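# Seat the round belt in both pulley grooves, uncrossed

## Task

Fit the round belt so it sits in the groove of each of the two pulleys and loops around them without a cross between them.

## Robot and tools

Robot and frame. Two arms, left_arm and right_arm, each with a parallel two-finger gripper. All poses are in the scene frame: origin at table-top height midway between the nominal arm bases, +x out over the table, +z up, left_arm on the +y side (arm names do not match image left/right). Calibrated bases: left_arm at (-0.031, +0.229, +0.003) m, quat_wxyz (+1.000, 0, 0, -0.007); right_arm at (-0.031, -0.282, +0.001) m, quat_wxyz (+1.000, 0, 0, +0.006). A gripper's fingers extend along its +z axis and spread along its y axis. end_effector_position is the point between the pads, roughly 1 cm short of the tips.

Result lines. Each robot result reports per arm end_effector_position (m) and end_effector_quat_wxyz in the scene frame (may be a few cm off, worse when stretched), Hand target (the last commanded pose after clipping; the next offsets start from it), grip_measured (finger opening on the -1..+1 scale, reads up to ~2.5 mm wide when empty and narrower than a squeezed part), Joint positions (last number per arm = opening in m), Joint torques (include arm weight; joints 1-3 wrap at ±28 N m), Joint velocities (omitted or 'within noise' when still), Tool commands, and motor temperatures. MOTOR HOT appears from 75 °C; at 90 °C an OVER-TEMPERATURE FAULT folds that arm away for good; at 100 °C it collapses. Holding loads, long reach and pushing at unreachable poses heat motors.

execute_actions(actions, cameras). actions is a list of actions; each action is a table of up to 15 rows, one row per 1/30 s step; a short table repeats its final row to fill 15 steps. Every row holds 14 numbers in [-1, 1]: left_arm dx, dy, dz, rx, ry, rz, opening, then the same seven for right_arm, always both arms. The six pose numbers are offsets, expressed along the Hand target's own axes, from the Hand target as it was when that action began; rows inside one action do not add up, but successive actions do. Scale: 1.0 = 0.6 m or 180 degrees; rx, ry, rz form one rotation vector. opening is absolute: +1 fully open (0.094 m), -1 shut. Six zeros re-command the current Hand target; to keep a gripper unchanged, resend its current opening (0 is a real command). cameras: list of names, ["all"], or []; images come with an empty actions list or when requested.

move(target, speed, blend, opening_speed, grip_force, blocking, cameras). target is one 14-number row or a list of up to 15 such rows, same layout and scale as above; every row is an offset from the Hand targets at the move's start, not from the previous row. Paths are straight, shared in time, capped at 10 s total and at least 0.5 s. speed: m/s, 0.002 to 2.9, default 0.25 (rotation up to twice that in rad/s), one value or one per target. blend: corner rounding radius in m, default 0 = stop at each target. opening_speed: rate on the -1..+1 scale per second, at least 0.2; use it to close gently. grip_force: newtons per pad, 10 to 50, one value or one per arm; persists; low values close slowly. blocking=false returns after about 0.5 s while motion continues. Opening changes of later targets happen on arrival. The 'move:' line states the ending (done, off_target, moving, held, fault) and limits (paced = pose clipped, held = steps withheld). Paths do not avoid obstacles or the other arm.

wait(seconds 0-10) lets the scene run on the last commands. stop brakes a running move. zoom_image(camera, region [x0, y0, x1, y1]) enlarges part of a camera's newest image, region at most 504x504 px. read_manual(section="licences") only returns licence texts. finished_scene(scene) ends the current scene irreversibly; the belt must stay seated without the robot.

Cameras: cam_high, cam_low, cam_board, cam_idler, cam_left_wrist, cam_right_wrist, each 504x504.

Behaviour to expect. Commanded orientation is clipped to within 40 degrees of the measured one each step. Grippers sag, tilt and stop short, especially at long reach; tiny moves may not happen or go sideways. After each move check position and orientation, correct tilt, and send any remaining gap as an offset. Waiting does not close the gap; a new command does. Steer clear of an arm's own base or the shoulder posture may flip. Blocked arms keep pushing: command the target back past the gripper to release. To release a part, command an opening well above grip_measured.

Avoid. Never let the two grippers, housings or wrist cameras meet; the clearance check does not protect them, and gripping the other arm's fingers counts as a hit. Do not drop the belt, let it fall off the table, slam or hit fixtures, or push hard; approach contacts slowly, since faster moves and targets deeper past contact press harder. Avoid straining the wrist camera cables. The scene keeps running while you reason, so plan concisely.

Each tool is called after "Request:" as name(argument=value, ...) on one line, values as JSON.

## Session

Request:
execute_actions(actions=[])

Scene clock: 0.00 s.
left_arm: end_effector_position=(+0.3527, +0.2533, +0.0781) grip_measured=+1.000 end_effector_quat_wxyz=(+0.562, -0.057, +0.822, +0.073) | right_arm: end_effector_position=(+0.3585, -0.3109, +0.0719) grip_measured=+1.000 end_effector_quat_wxyz=(+0.534, +0.058, +0.843, -0.034)
Joint positions: left_arm=[-0.021 1.571 0.329 0.865 -0.22 -0.026 0.094] | right_arm=[-0.045 1.549 0.388 0.718 0.088 0.048 0.094]
Joint velocities: within noise
Joint torques (N m): no reading
Motor temperatures (°C): left_arm=[25 33 28 22 24 23 25] | right_arm=[24 29 27 24 25 22 23]
Heat: left arm: 33 °C; right arm: 29 °C.
Hand target: left_arm +0.3549, +0.2533, +0.0830; +0.567, -0.058, +0.818, +0.073 | right_arm +0.3615, -0.3110, +0.0783; +0.542, +0.059, +0.838, -0.033
Tool commands: left_gripper/opening=+1.0 right_gripper/opening=+1.0

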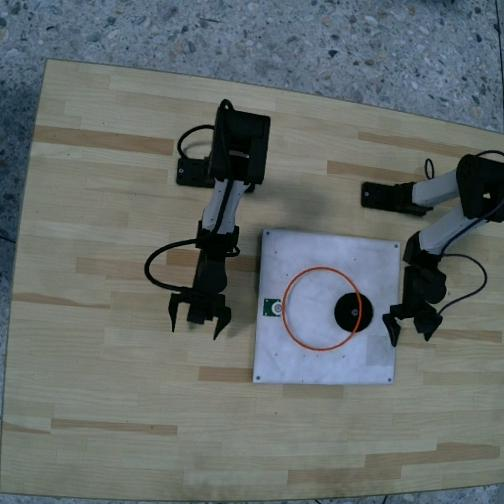

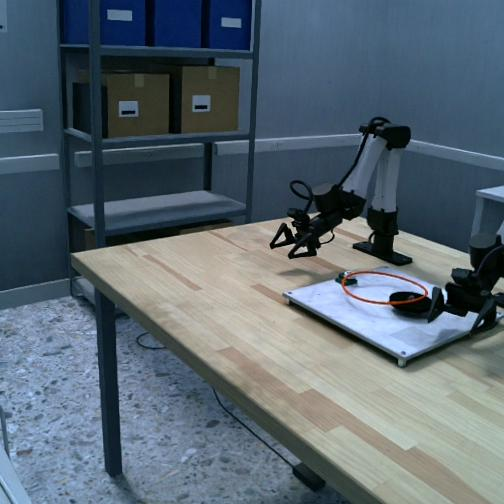

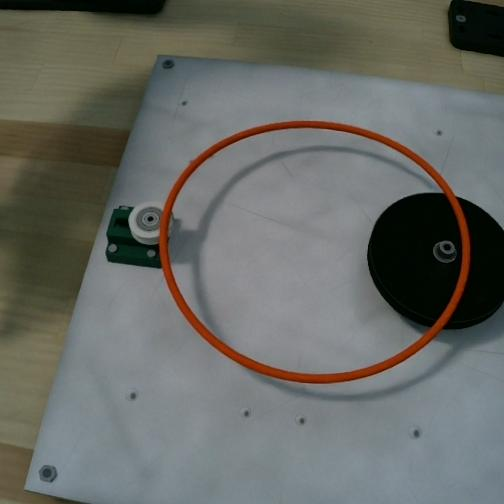

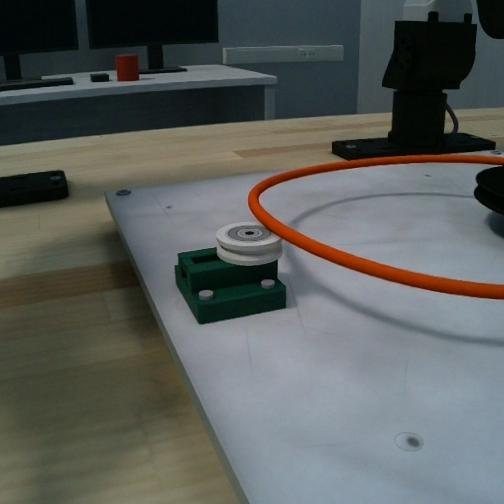

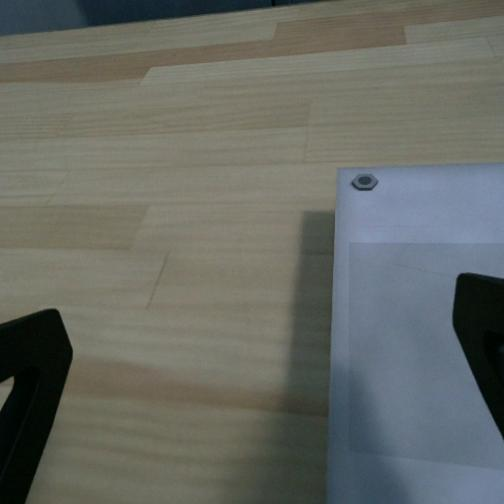

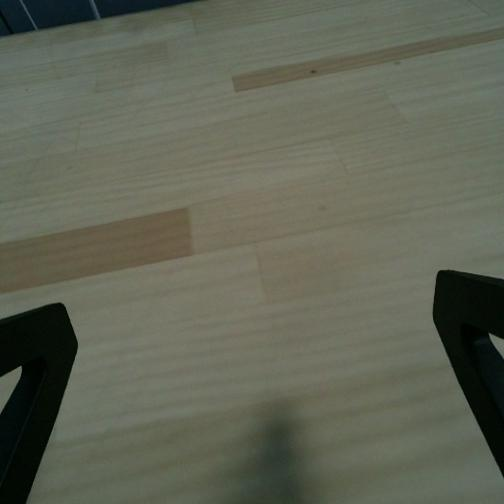

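Request:
move(target=[-0.0443,-0.212,-0.139,0.0106,0.38,0.066,-0.4,0.02,0.341,-0.2475,0.07,0.36,0.103,-0.4], speed=0.2, cameras=["all"])

Scene clock: 47.00 s.
left_arm: end_effector_position=(+0.3094, +0.1166, +0.1295) grip_measured=-0.398 end_effector_quat_wxyz=(+0.006, +0.003, +0.997, +0.073) | right_arm: end_effector_position=(+0.2477, -0.0947, +0.1254) grip_measured=-0.398 end_effector_quat_wxyz=(+0.001, +0.247, +0.969, -0.007)
Joint positions: left_arm=[-0.372 1.947 1.763 -1.43 -0.139 -0.383 0.028] | right_arm=[0.586 1.824 1.596 -1.352 0.01 1.097 0.028]
Joint torques (N m): left_arm=[-0.58 -7.56 8.32 0.11 -0.11 -0.19] | right_arm=[0.43 -9.83 8.65 0.3 -0.06 0.03]
Motor temperatures (°C): left_arm=[25 36 32 33 24 23 25] | right_arm=[24 34 30 32 25 22 23]
Heat: left arm: 36 °C; right arm: 34 °C.
Hand target: left_arm +0.3101, +0.1132, +0.1298; +0.001, +0.000, +0.998, +0.070 | right_arm +0.2498, -0.0897, +0.1299; +0.001, +0.250, +0.968, +0.000
Off the commanded pose: left_arm 0.004 m, 1 deg | right_arm 0.007 m, 1 deg.
move: done

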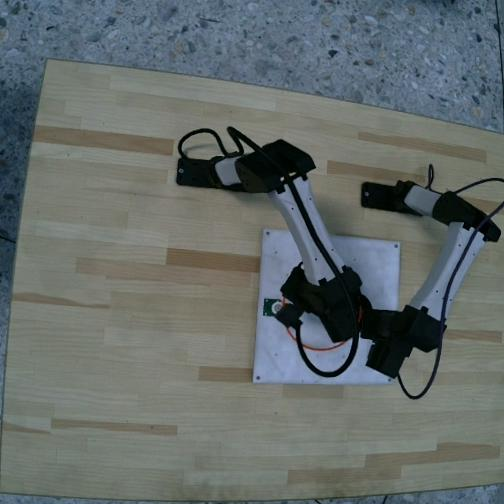

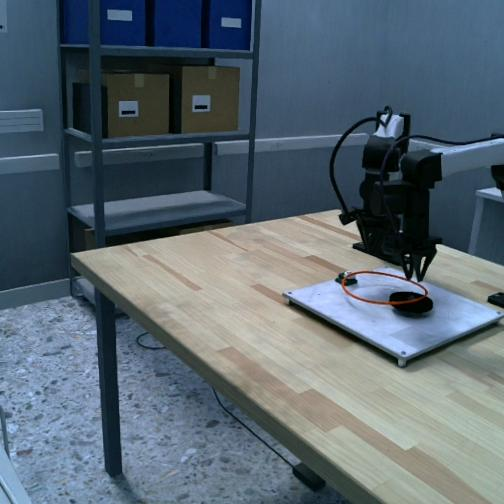

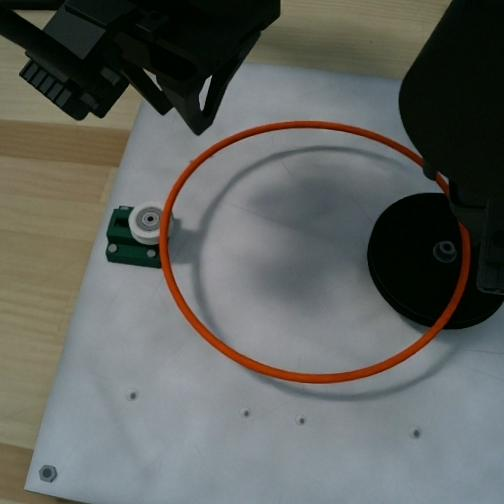

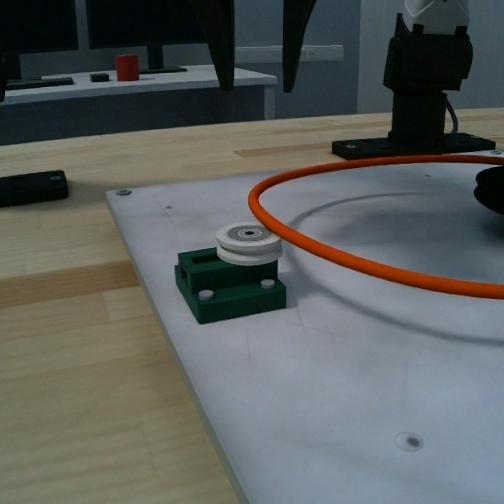

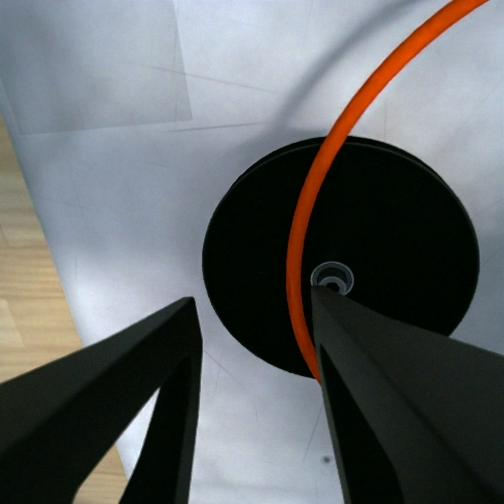

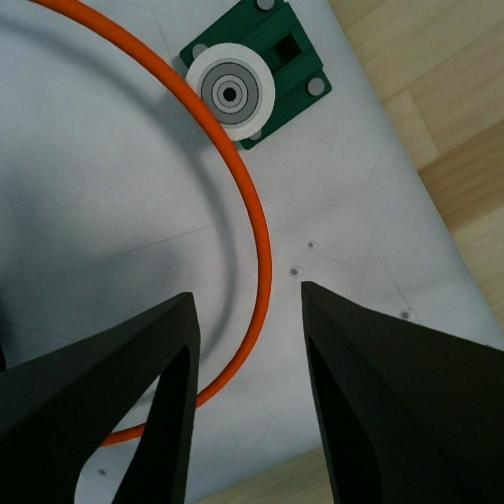

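Request:
move(target=[0,-0.017,0.093,0,0,0,-0.4,0,-0.004,0.1,0,0,0,-0.4], speed=0.1, cameras=["cam_left_wrist","cam_right_wrist","cam_idler","cam_low"])

Request:
zoom_image(camera="cam_low", region=[330, 240, 450, 330])

Scene clock: 74.53 s.
left_arm: end_effector_position=(+0.3086, +0.1150, +0.0785) grip_measured=-0.398 end_effector_quat_wxyz=(+0.001, +0.003, +0.997, +0.074) | right_arm: end_effector_position=(+0.2482, -0.0942, +0.0726) grip_measured=-0.398 end_effector_quat_wxyz=(+0.002, +0.247, +0.969, -0.005)
Joint positions: left_arm=[-0.376 1.966 1.586 -1.246 -0.138 -0.389 0.028] | right_arm=[0.586 1.841 1.407 -1.142 0.009 1.097 0.028]
Joint torques (N m): left_arm=[-0.76 -7.99 5.83 0.37 -0.12 -0.22] | right_arm=[0.24 -10.65 5.22 0.51 -0.04 0.03]
Motor temperatures (°C): left_arm=[25 39 33 27 24 23 25] | right_arm=[24 38 31 27 25 22 23]
Heat: left arm: 39 °C; right arm: 38 °C.
Hand target: left_arm +0.3102, +0.1108, +0.0731; +0.001, +0.000, +0.998, +0.070 | right_arm +0.2487, -0.0919, +0.0698; +0.001, +0.250, +0.968, +0.000
Off the commanded pose: left_arm 0.007 m, 1 deg | right_arm 0.004 m, 1 deg.
move: done
Images, in order (width x height): cam_low 504x504, cam_idler 504x504, cam_left_wrist 504x504, cam_right_wrist 504x504.

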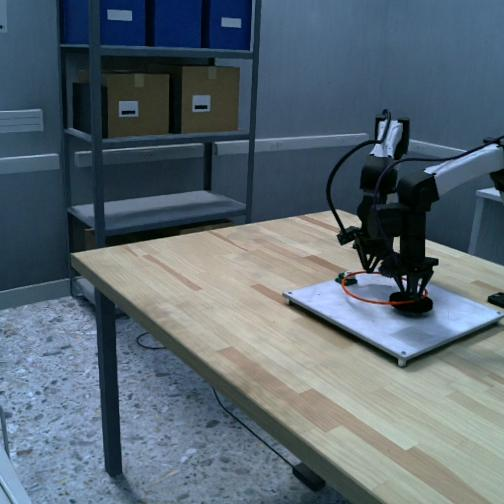

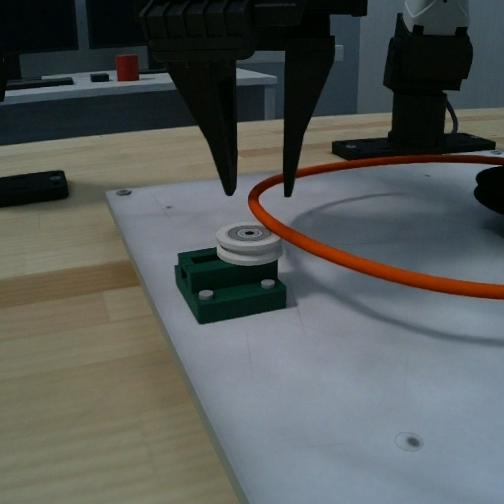

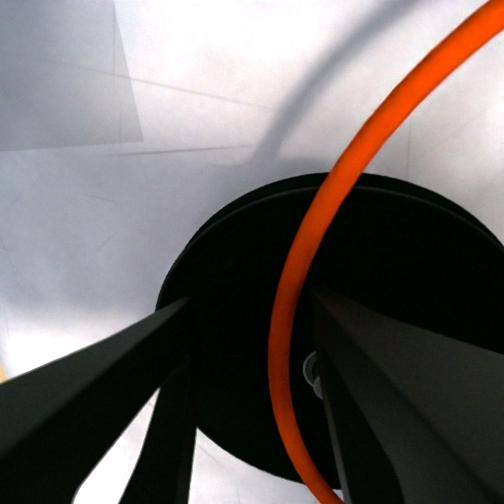

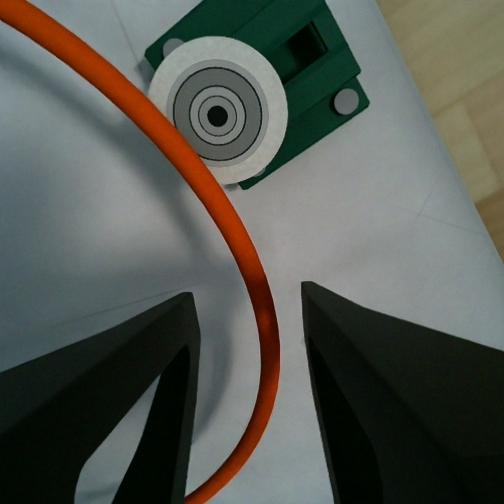

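Scaled by 4.200 from the camera's 504x504 image, which has a finer 720x720 frame.

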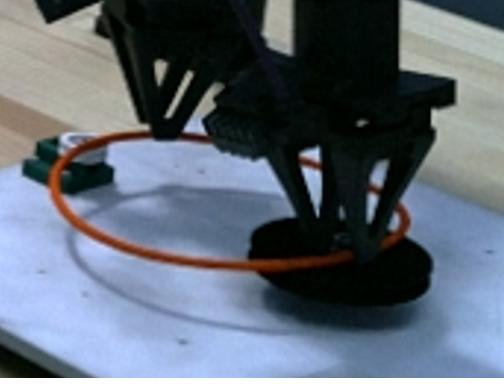

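Request:
move(target=[0,-0.002,0.012,0,0,0,-0.4,0,0,0.014,0,0,0,-0.4], speed=0.06)

Request:
move(target=[0,0,0,0,0,0,-0.97,0,0,0,0,0,0,-0.97], opening_speed=0.35, cameras=["cam_left_wrist","cam_right_wrist","cam_idler","cam_low"])

Request:
zoom_image(camera="cam_low", region=[330, 240, 450, 330])

Scene clock: 88.87 s.
left_arm: end_effector_position=(+0.3094, +0.1147, +0.0733) grip_measured=-0.398 end_effector_quat_wxyz=(+0.004, +0.002, +0.997, +0.073) | right_arm: end_effector_position=(+0.2490, -0.0936, +0.0669) grip_measured=-0.398 end_effector_quat_wxyz=(+0.005, +0.247, +0.969, -0.002)
Joint positions: left_arm=[-0.376 1.966 1.566 -1.219 -0.138 -0.389 0.028] | right_arm=[0.586 1.841 1.384 -1.11 0.009 1.097 0.028]
Joint torques (N m): left_arm=[-0.76 -7.54 5.64 0.41 -0.1 -0.21] | right_arm=[0.32 -9.98 4.98 0.53 -0.07 0.02]
Heat: left arm: 43 °C; right arm: 40 °C.
Hand target: left_arm +0.3102, +0.1107, +0.0659; +0.001, +0.000, +0.998, +0.070 | right_arm +0.2488, -0.0919, +0.0615; +0.001, +0.250, +0.968, +0.000
Off the commanded pose: left_arm 0.009 m, 1 deg | right_arm 0.006 m, 1 deg.
move: done

Scene clock: 90.70 s.
left_arm: end_effector_position=(+0.3095, +0.1145, +0.0733) grip_measured=-0.913 end_effector_quat_wxyz=(+0.004, +0.002, +0.997, +0.073) | right_arm: end_effector_position=(+0.2492, -0.0935, +0.0669) grip_measured=-0.906 end_effector_quat_wxyz=(+0.005, +0.247, +0.969, -0.002)
Joint positions: left_arm=[-0.376 1.966 1.566 -1.219 -0.137 -0.39 0.004] | right_arm=[0.586 1.841 1.384 -1.109 0.009 1.097 0.004]
Joint torques (N m): left_arm=[-0.77 -7.62 5.57 0.41 -0.11 -0.23] | right_arm=[0.21 -10.13 5.01 0.54 -0.01 0.05]
Heat: left arm: 43 °C; right arm: 40 °C.
Hand target: left_arm +0.3102, +0.1106, +0.0659; +0.001, +0.000, +0.998, +0.070 | right_arm +0.2488, -0.0919, +0.0615; +0.001, +0.250, +0.968, -0.001
Off the commanded pose: left_arm 0.008 m, 0 deg | right_arm 0.006 m, 1 deg.
move: done
Images, in order (width x height): cam_low 504x504, cam_idler 504x504, cam_left_wrist 504x504, cam_right_wrist 504x504.

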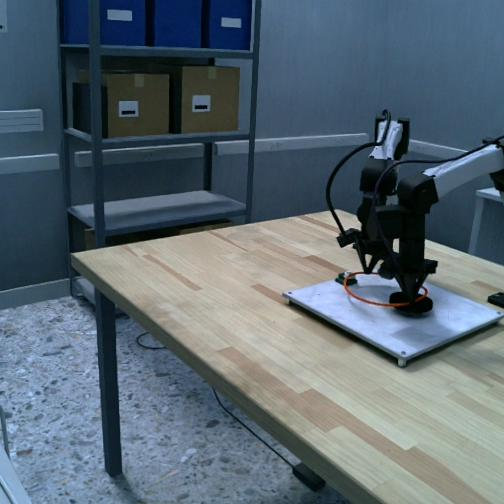

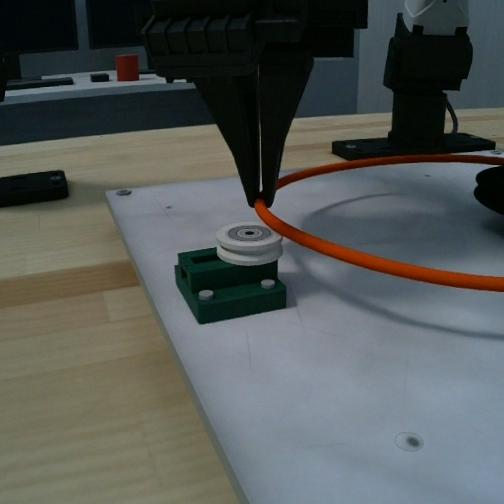

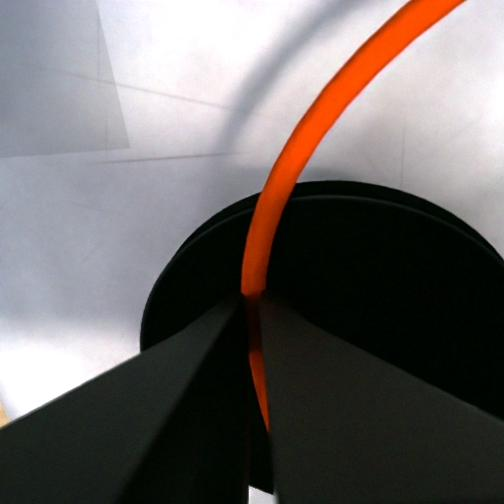

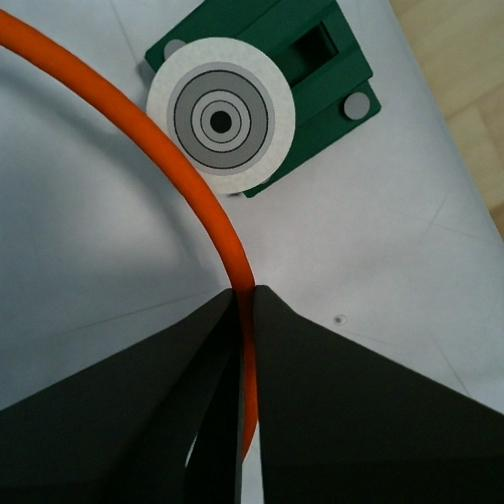

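Scaled by 4.200 from the camera's 504x504 image, which has a finer 720x720 frame.

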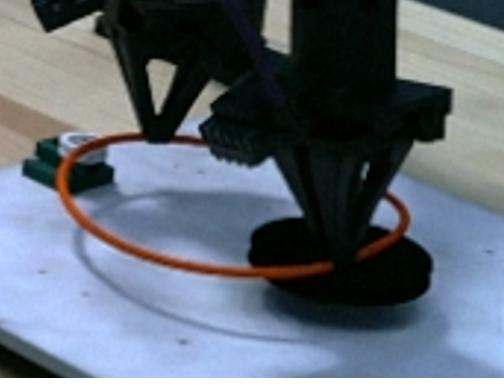

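Request:
move(target=[[0,0.008,-0.058,0,0,0,-0.97,0,0,-0.05,0,0,0,-0.97],[0.028,0.04,-0.055,0,0,0,-0.97,-0.0435,-0.058,-0.05,0,0,0.172,-0.97]], speed=0.08, cameras=["cam_left_wrist","cam_right_wrist","cam_idler","cam_board","cam_low"])

Scene clock: 112.23 s.
left_arm: end_effector_position=(+0.2913, +0.1250, +0.0920) grip_measured=-0.915 end_effector_quat_wxyz=(-0.017, +0.004, +0.997, +0.072) | right_arm: end_effector_position=(+0.2539, -0.1299, +0.0843) grip_measured=-0.907 end_effector_quat_wxyz=(-0.009, +0.487, +0.874, -0.008)
Joint positions: left_arm=[-0.36 1.911 1.564 -1.307 -0.122 -0.373 0.004] | right_arm=[0.476 1.799 1.401 -1.196 -0.007 1.504 0.004]
Joint torques (N m): left_arm=[0.87 -11.33 5.46 0.23 -0.27 -0.06] | right_arm=[-0.59 -13.57 4.96 0.37 0.06 0.13]
Motor temperatures (°C): left_arm=[25 46 33 26 24 23 27] | right_arm=[24 41 30 27 25 22 24]
Heat: left arm: 46 °C; right arm: 41 °C.
Hand target: left_arm +0.2934, +0.1298, +0.1019; +0.001, +0.000, +0.998, +0.070 | right_arm +0.2548, -0.1350, +0.0916; +0.001, +0.499, +0.867, +0.000
Off the commanded pose: left_arm 0.011 m, 2 deg | right_arm 0.009 m, 2 deg.
move: off_target (left_arm)
Images, in order (width x height): cam_low 504x504, cam_board 504x504, cam_idler 504x504, cam_left_wrist 504x504, cam_right_wrist 504x504.

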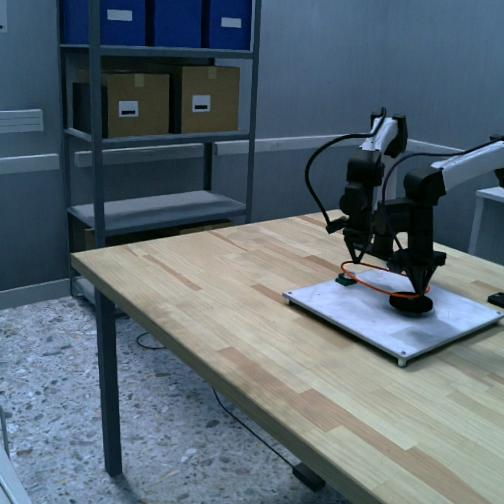

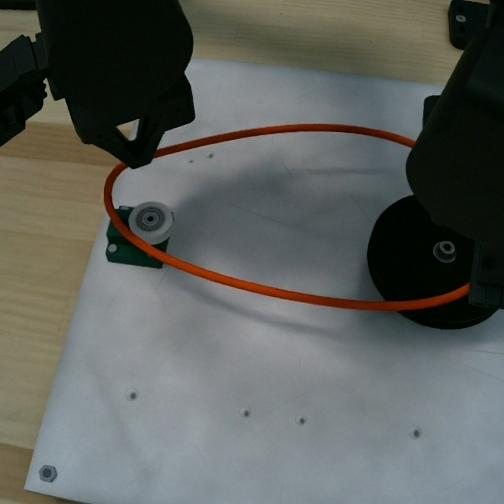

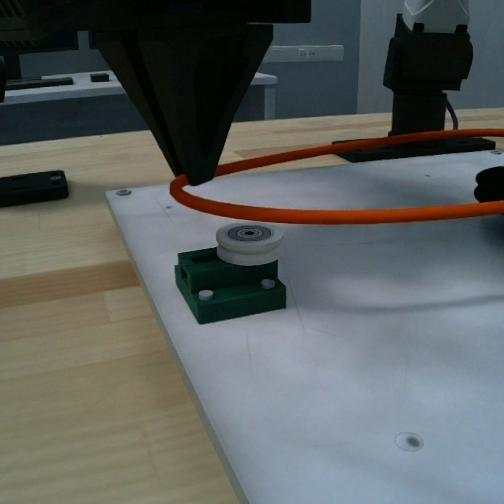

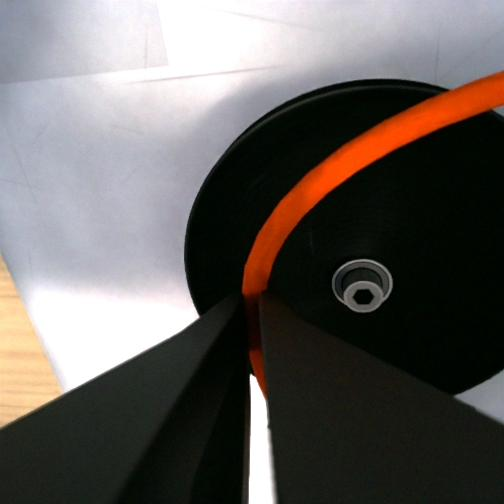

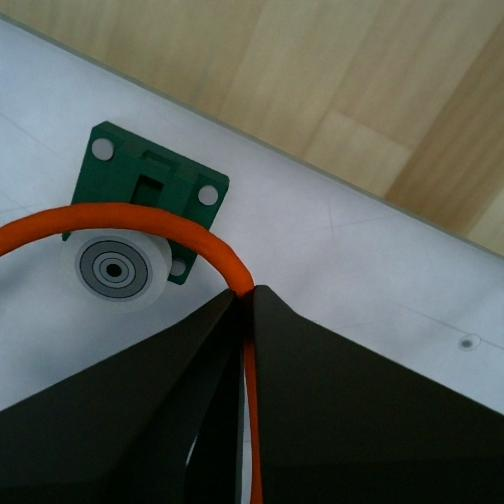

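Request:
move(target=[0,0,0,0,0,0,-0.97,-0.004,-0.006,0.061,0,0,0.055,-0.97], speed=0.06, cameras=["cam_right_wrist","cam_idler","cam_board"])

Request:
zoom_image(camera="cam_idler", region=[130, 140, 330, 330])

Scene clock: 123.27 s.
left_arm: end_effector_position=(+0.2915, +0.1239, +0.0918) grip_measured=-0.915 end_effector_quat_wxyz=(-0.017, +0.004, +0.997, +0.069) | right_arm: end_effector_position=(+0.2518, -0.1325, +0.0530) grip_measured=-0.907 end_effector_quat_wxyz=(-0.007, +0.559, +0.829, +0.000)
Joint positions: left_arm=[-0.36 1.911 1.564 -1.305 -0.116 -0.372 0.004] | right_arm=[0.47 1.798 1.273 -1.052 -0.011 1.667 0.004]
Joint torques (N m): left_arm=[0.84 -11.3 5.41 0.2 -0.34 -0.07] | right_arm=[-0.88 -11.78 4.62 0.36 0.14 0.13]
Heat: left arm: 50 °C; right arm: 42 °C.
Hand target: left_arm +0.2934, +0.1299, +0.1019; +0.001, +0.000, +0.998, +0.070 | right_arm +0.2528, -0.1389, +0.0549; +0.001, +0.572, +0.820, +0.000
Off the commanded pose: left_arm 0.012 m, 2 deg | right_arm 0.007 m, 2 deg.
move: off_target (left_arm)
Images, in order (width x height): cam_board 504x504, cam_idler 504x504, cam_right_wrist 504x504.

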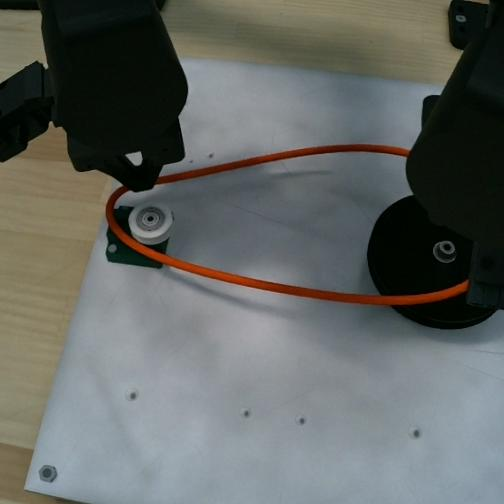

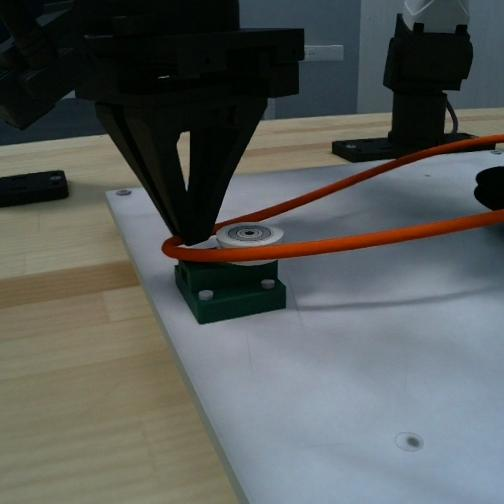

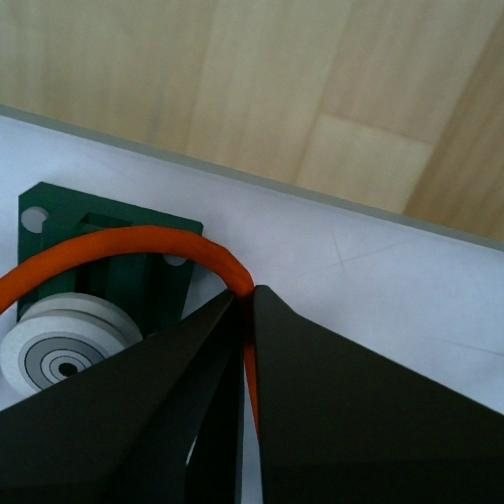

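Scaled by 2.520 from the camera's 504x504 image, which has a finer 720x720 frame.

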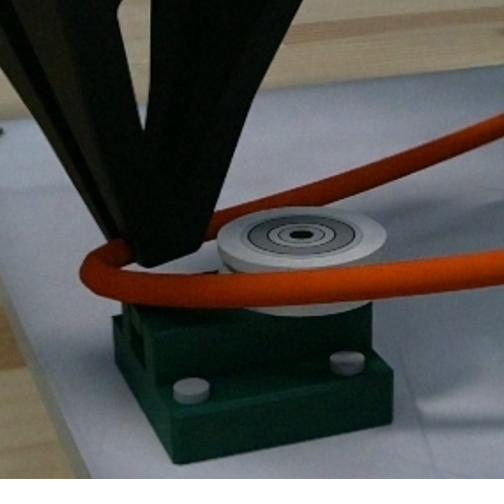

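Request:
move(target=[0.004,0.112,0.018,0,0,0,-0.97,0.0365,-0.0103,-0.0077,0,0,0,-0.85], speed=0.08, cameras=["cam_left_wrist","cam_right_wrist","cam_idler","cam_board"])

Request:
zoom_image(camera="cam_idler", region=[130, 140, 330, 330])

Scene clock: 136.67 s.
left_arm: end_effector_position=(+0.2911, +0.1654, +0.0902) grip_measured=-0.915 end_effector_quat_wxyz=(-0.015, +0.016, +1.000, +0.016) | right_arm: end_effector_position=(+0.2613, -0.1156, +0.0566) grip_measured=-0.849 end_effector_quat_wxyz=(+0.022, +0.568, +0.822, +0.027)
Joint positions: left_arm=[-0.194 1.828 1.456 -1.233 -0.025 -0.177 0.004] | right_arm=[0.516 1.788 1.273 -0.988 0.017 1.736 0.007]
Joint torques (N m): left_arm=[3.23 -10.8 5.38 0.09 -1.21 -0.11] | right_arm=[1.18 -12.19 5.07 -0.22 -0.11 0.11]
Motor temperatures (°C): left_arm=[25 52 34 25 25 23 27] | right_arm=[24 41 30 26 25 22 25]
Heat: left arm: 52 °C; right arm: 41 °C.
Hand target: left_arm +0.2910, +0.1979, +0.1005; +0.001, +0.000, +0.998, +0.070 | right_arm +0.2395, -0.1205, +0.0595; +0.001, +0.572, +0.820, +0.000
Off the commanded pose: left_arm 0.034 m, 7 deg | right_arm 0.023 m, 4 deg.
move: off_target (left_arm, right_arm)
Images, in order (width x height): cam_board 504x504, cam_idler 504x504, cam_left_wrist 504x504, cam_right_wrist 504x504.

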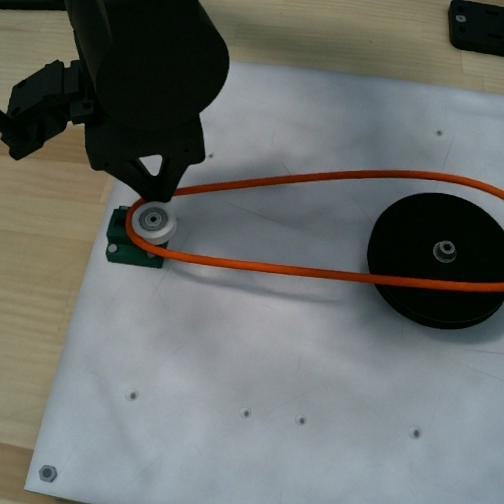

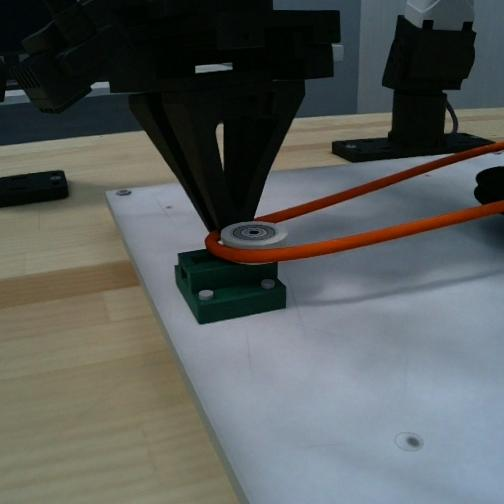

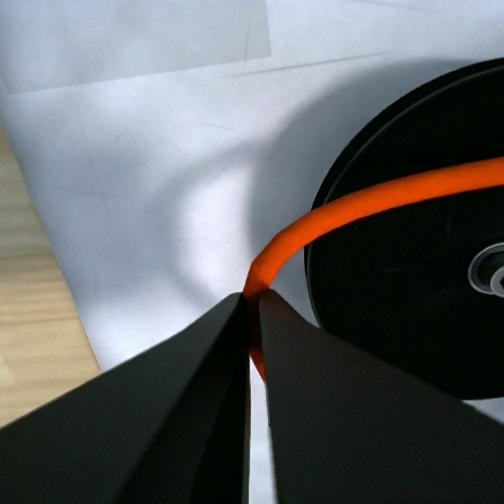

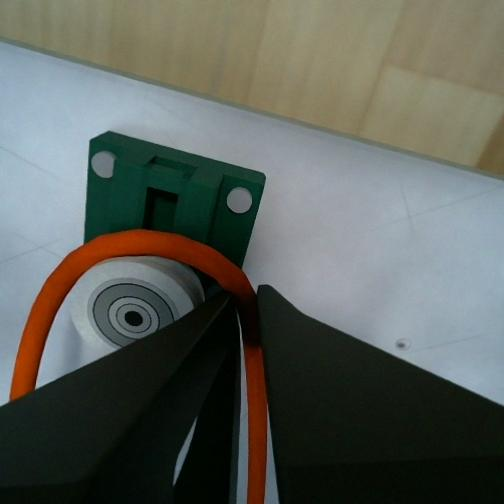

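Scaled by 2.520 from the camera's 504x504 image, which has a finer 720x720 frame.

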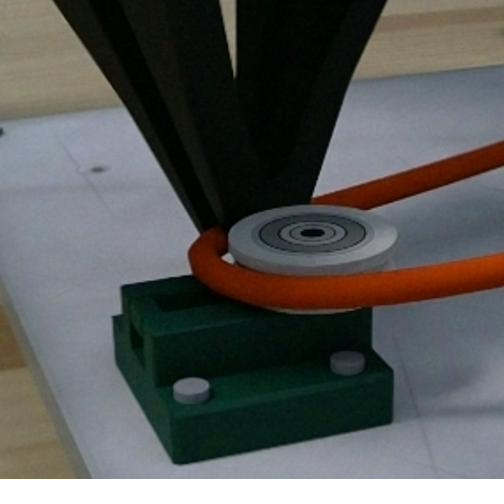

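Request:
move(target=[[0,-0.0055,0.0388,0,0,0,-0.97,0,0,0,0,0,0,-0.85],[-0.0717,-0.0187,0.0495,0,0,0.167,-0.97,0,0,0,0,0,0,-0.85]], speed=0.1, cameras=["cam_left_wrist","cam_low","cam_board"])

Request:
zoom_image(camera="cam_low", region=[380, 260, 450, 330])

Request:
zoom_image(camera="cam_board", region=[344, 160, 504, 350])

Scene clock: 151.83 s.
left_arm: end_effector_position=(+0.3281, +0.1623, +0.0690) grip_measured=-0.915 end_effector_quat_wxyz=(-0.005, +0.267, +0.964, +0.016) | right_arm: end_effector_position=(+0.2592, -0.1134, +0.0566) grip_measured=-0.849 end_effector_quat_wxyz=(+0.018, +0.568, +0.822, +0.027)
Joint positions: left_arm=[-0.185 1.954 1.539 -1.162 -0.033 0.34 0.004] | right_arm=[0.521 1.788 1.273 -0.991 0.01 1.742 0.007]
Joint torques (N m): left_arm=[2.69 -7.68 8.31 0.13 -1.1 0.03] | right_arm=[0.88 -12.25 5.2 -0.21 -0.05 0.05]
Heat: left arm: 51 °C; right arm: 42 °C.
Hand target: left_arm +0.3341, +0.1909, +0.0697; -0.017, +0.259, +0.963, +0.068 | right_arm +0.2394, -0.1206, +0.0595; +0.001, +0.572, +0.820, +0.000
Off the commanded pose: left_arm 0.029 m, 6 deg | right_arm 0.021 m, 4 deg.
move: off_target (left_arm, right_arm)
Images, in order (width x height): cam_low 504x504, cam_board 504x504, cam_left_wrist 504x504.

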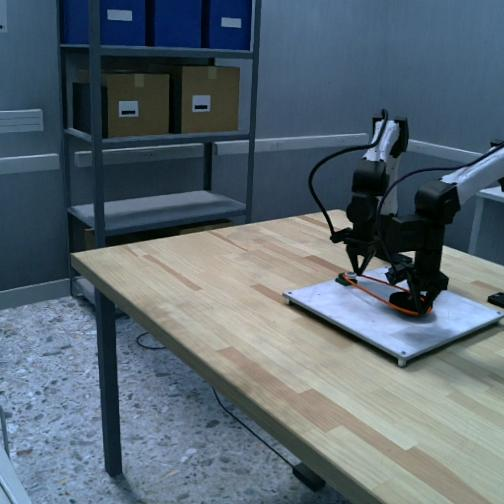

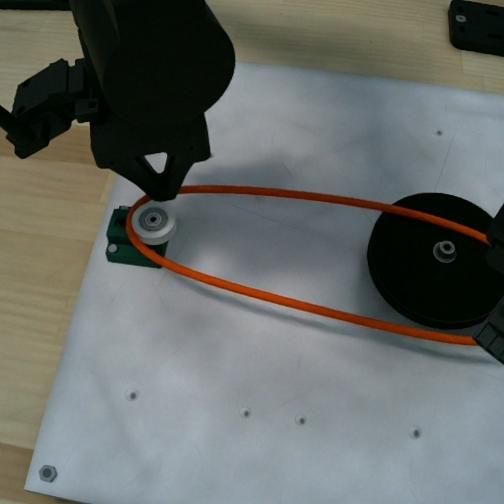

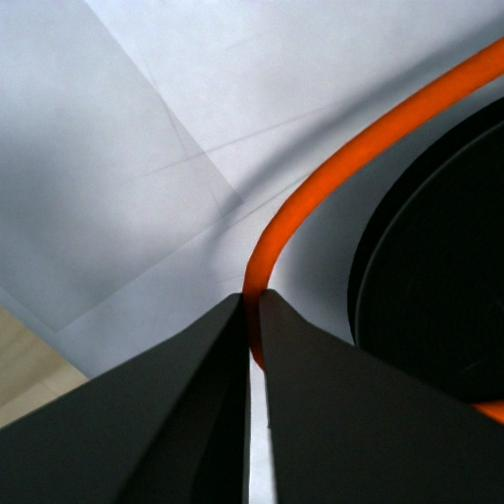

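Scaled by 7.200 from the camera's 504x504 image, which has a finer 720x720 frame.

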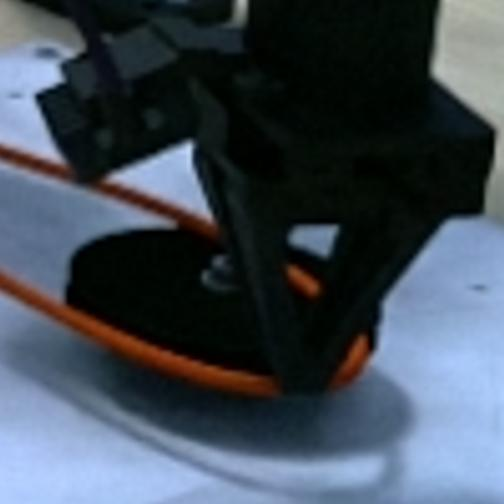

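Scaled by 2.653 from the camera's 504x504 image, which has a finer 720x720 frame.

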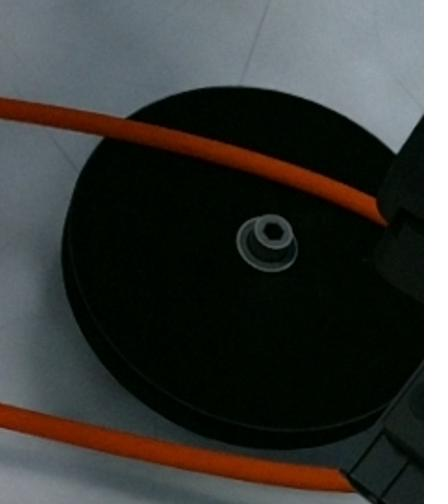

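Request:
move(target=[[0.069,-0.018,-0.0445,0,0,-0.167,-0.97,0,0,0,0,0,0,-0.85],[0.069,-0.023,-0.0105,0,0,-0.167,-0.97,0,0,0,0,0,0,-0.85],[0,-0.002,0.005,0,0,0,-0.97,0,0,0,0,0,0,-0.85]], speed=0.1, cameras=["cam_left_wrist","cam_low","cam_board"])

Request:
zoom_image(camera="cam_low", region=[380, 260, 450, 330])

Request:
zoom_image(camera="cam_board", region=[344, 160, 504, 350])

Scene clock: 173.57 s.
left_arm: end_effector_position=(+0.3274, +0.1625, +0.0664) grip_measured=-0.915 end_effector_quat_wxyz=(-0.005, +0.266, +0.964, +0.016) | right_arm: end_effector_position=(+0.2592, -0.1134, +0.0566) grip_measured=-0.849 end_effector_quat_wxyz=(+0.018, +0.569, +0.822, +0.027)
Joint positions: left_arm=[-0.185 1.954 1.528 -1.152 -0.033 0.339 0.004] | right_arm=[0.521 1.788 1.273 -0.991 0.01 1.742 0.007]
Joint torques (N m): left_arm=[2.54 -7.53 8.14 0.12 -1.1 0.04] | right_arm=[0.91 -12.16 5.14 -0.16 -0.07 0.03]
Heat: left arm: 51 °C; right arm: 43 °C.
Hand target: left_arm +0.3334, +0.1903, +0.0666; -0.017, +0.259, +0.963, +0.068 | right_arm +0.2395, -0.1206, +0.0595; +0.001, +0.572, +0.820, +0.000
Off the commanded pose: left_arm 0.028 m, 6 deg | right_arm 0.021 m, 4 deg.
move: off_target (left_arm, right_arm)
Images, in order (width x height): cam_low 504x504, cam_board 504x504, cam_left_wrist 504x504.

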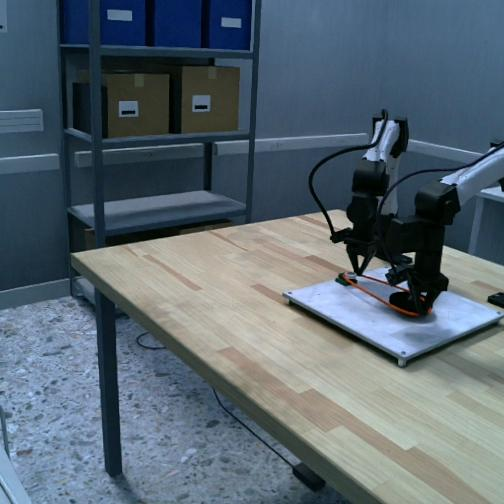

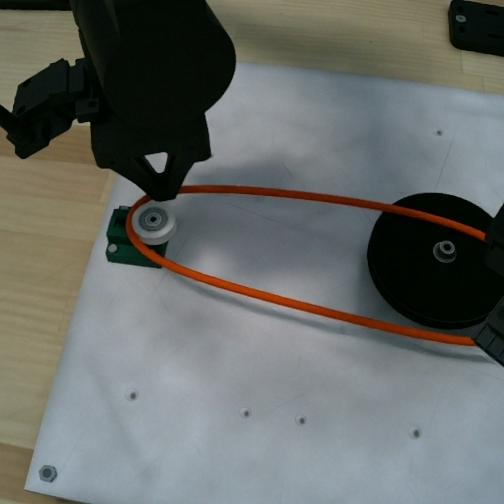

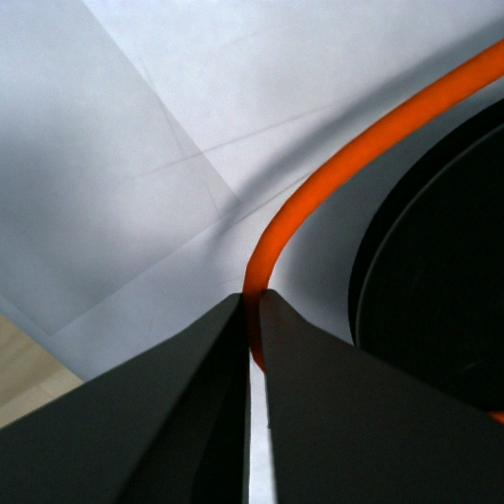

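Scaled by 7.200 from the camera's 504x504 image, which has a finer 720x720 frame.

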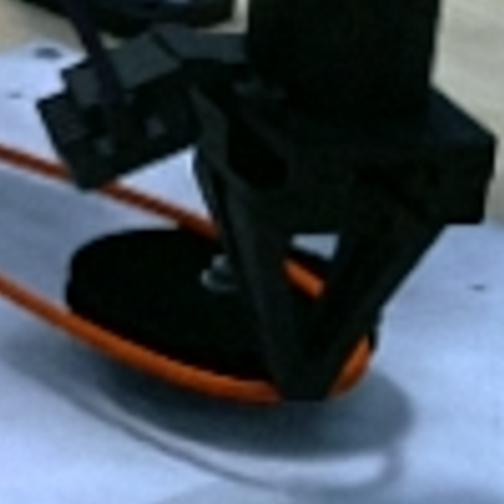

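Scaled by 2.653 from the camera's 504x504 image, which has a finer 720x720 frame.

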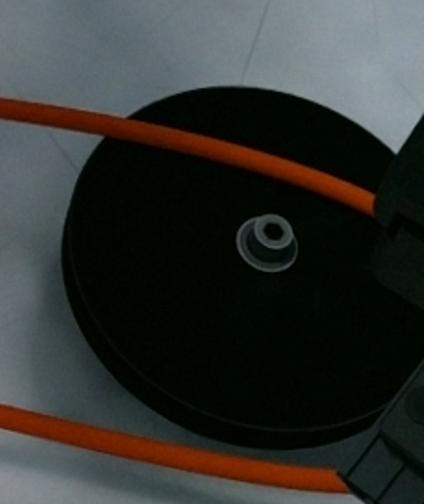

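Request:
move(target=[[0.069,-0.018,-0.0445,0,0,-0.167,-0.97,0,0,0,0,0,0,-0.85],[0.069,-0.023,0.002,0,0,-0.167,-0.97,0,0,0,0,0,0,-0.85]], speed=0.1, cameras=["cam_left_wrist","cam_low","cam_board","cam_idler"])

Request:
zoom_image(camera="cam_low", region=[380, 260, 450, 330])

Request:
zoom_image(camera="cam_board", region=[344, 160, 504, 350])

Scene clock: 188.80 s.
left_arm: end_effector_position=(+0.3003, +0.1647, +0.0613) grip_measured=-0.915 end_effector_quat_wxyz=(+0.008, +0.023, +1.000, +0.006) | right_arm: end_effector_position=(+0.2631, -0.1153, +0.0568) grip_measured=-0.849 end_effector_quat_wxyz=(+0.029, +0.569, +0.821, +0.027)
Joint positions: left_arm=[-0.185 1.838 1.352 -1.071 -0.015 -0.153 0.004] | right_arm=[0.521 1.788 1.273 -0.981 0.03 1.742 0.007]
Joint torques (N m): left_arm=[2.7 -9.99 4.7 -0.06 -1.28 -0.29] | right_arm=[0.65 -12.01 5.33 -0.23 -0.24 0.1]
Heat: left arm: 51 °C; right arm: 43 °C.
Hand target: left_arm +0.2907, +0.1992, +0.0665; +0.001, +0.000, +0.998, +0.070 | right_arm +0.2394, -0.1206, +0.0595; +0.001, +0.572, +0.820, +0.000
Off the commanded pose: left_arm 0.036 m, 8 deg | right_arm 0.024 m, 5 deg.
move: off_target (left_arm, right_arm)
Images, in order (width x height): cam_low 504x504, cam_board 504x504, cam_idler 504x504, cam_left_wrist 504x504.

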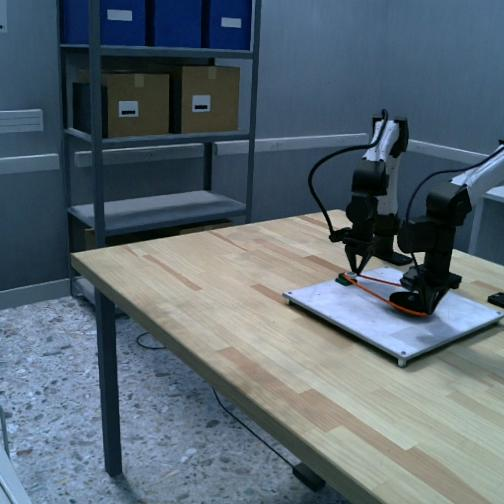

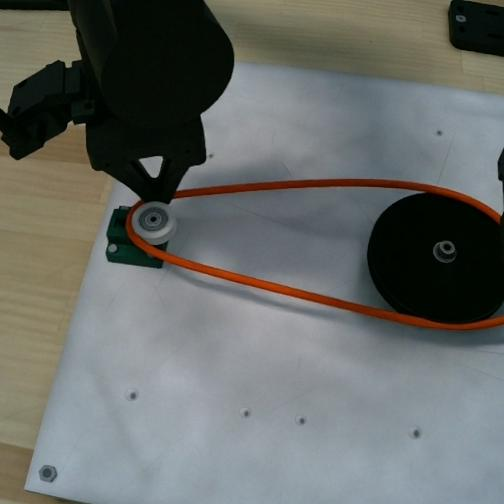

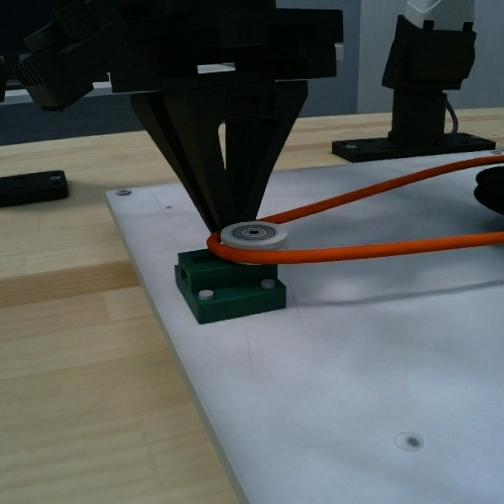

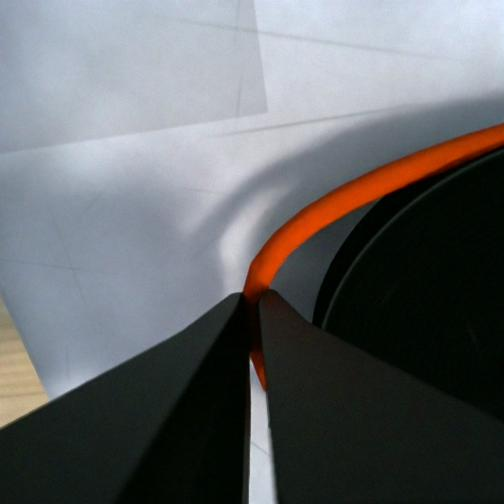

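Scaled by 7.200 from the camera's 504x504 image, which has a finer 720x720 frame.

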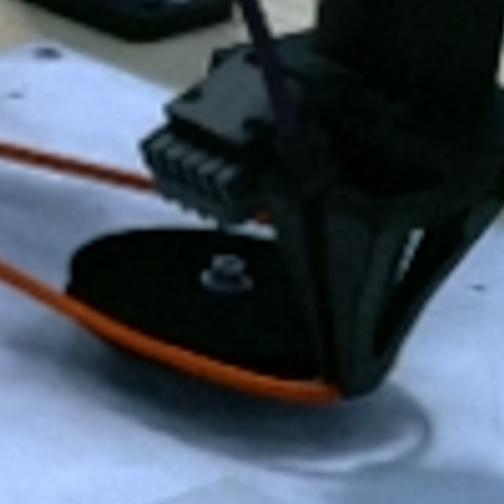

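Scaled by 2.653 from the camera's 504x504 image, which has a finer 720x720 frame.

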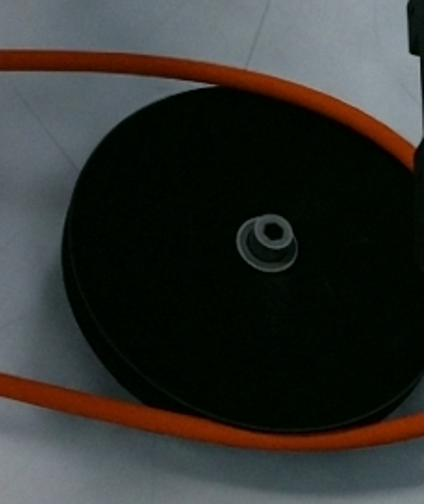

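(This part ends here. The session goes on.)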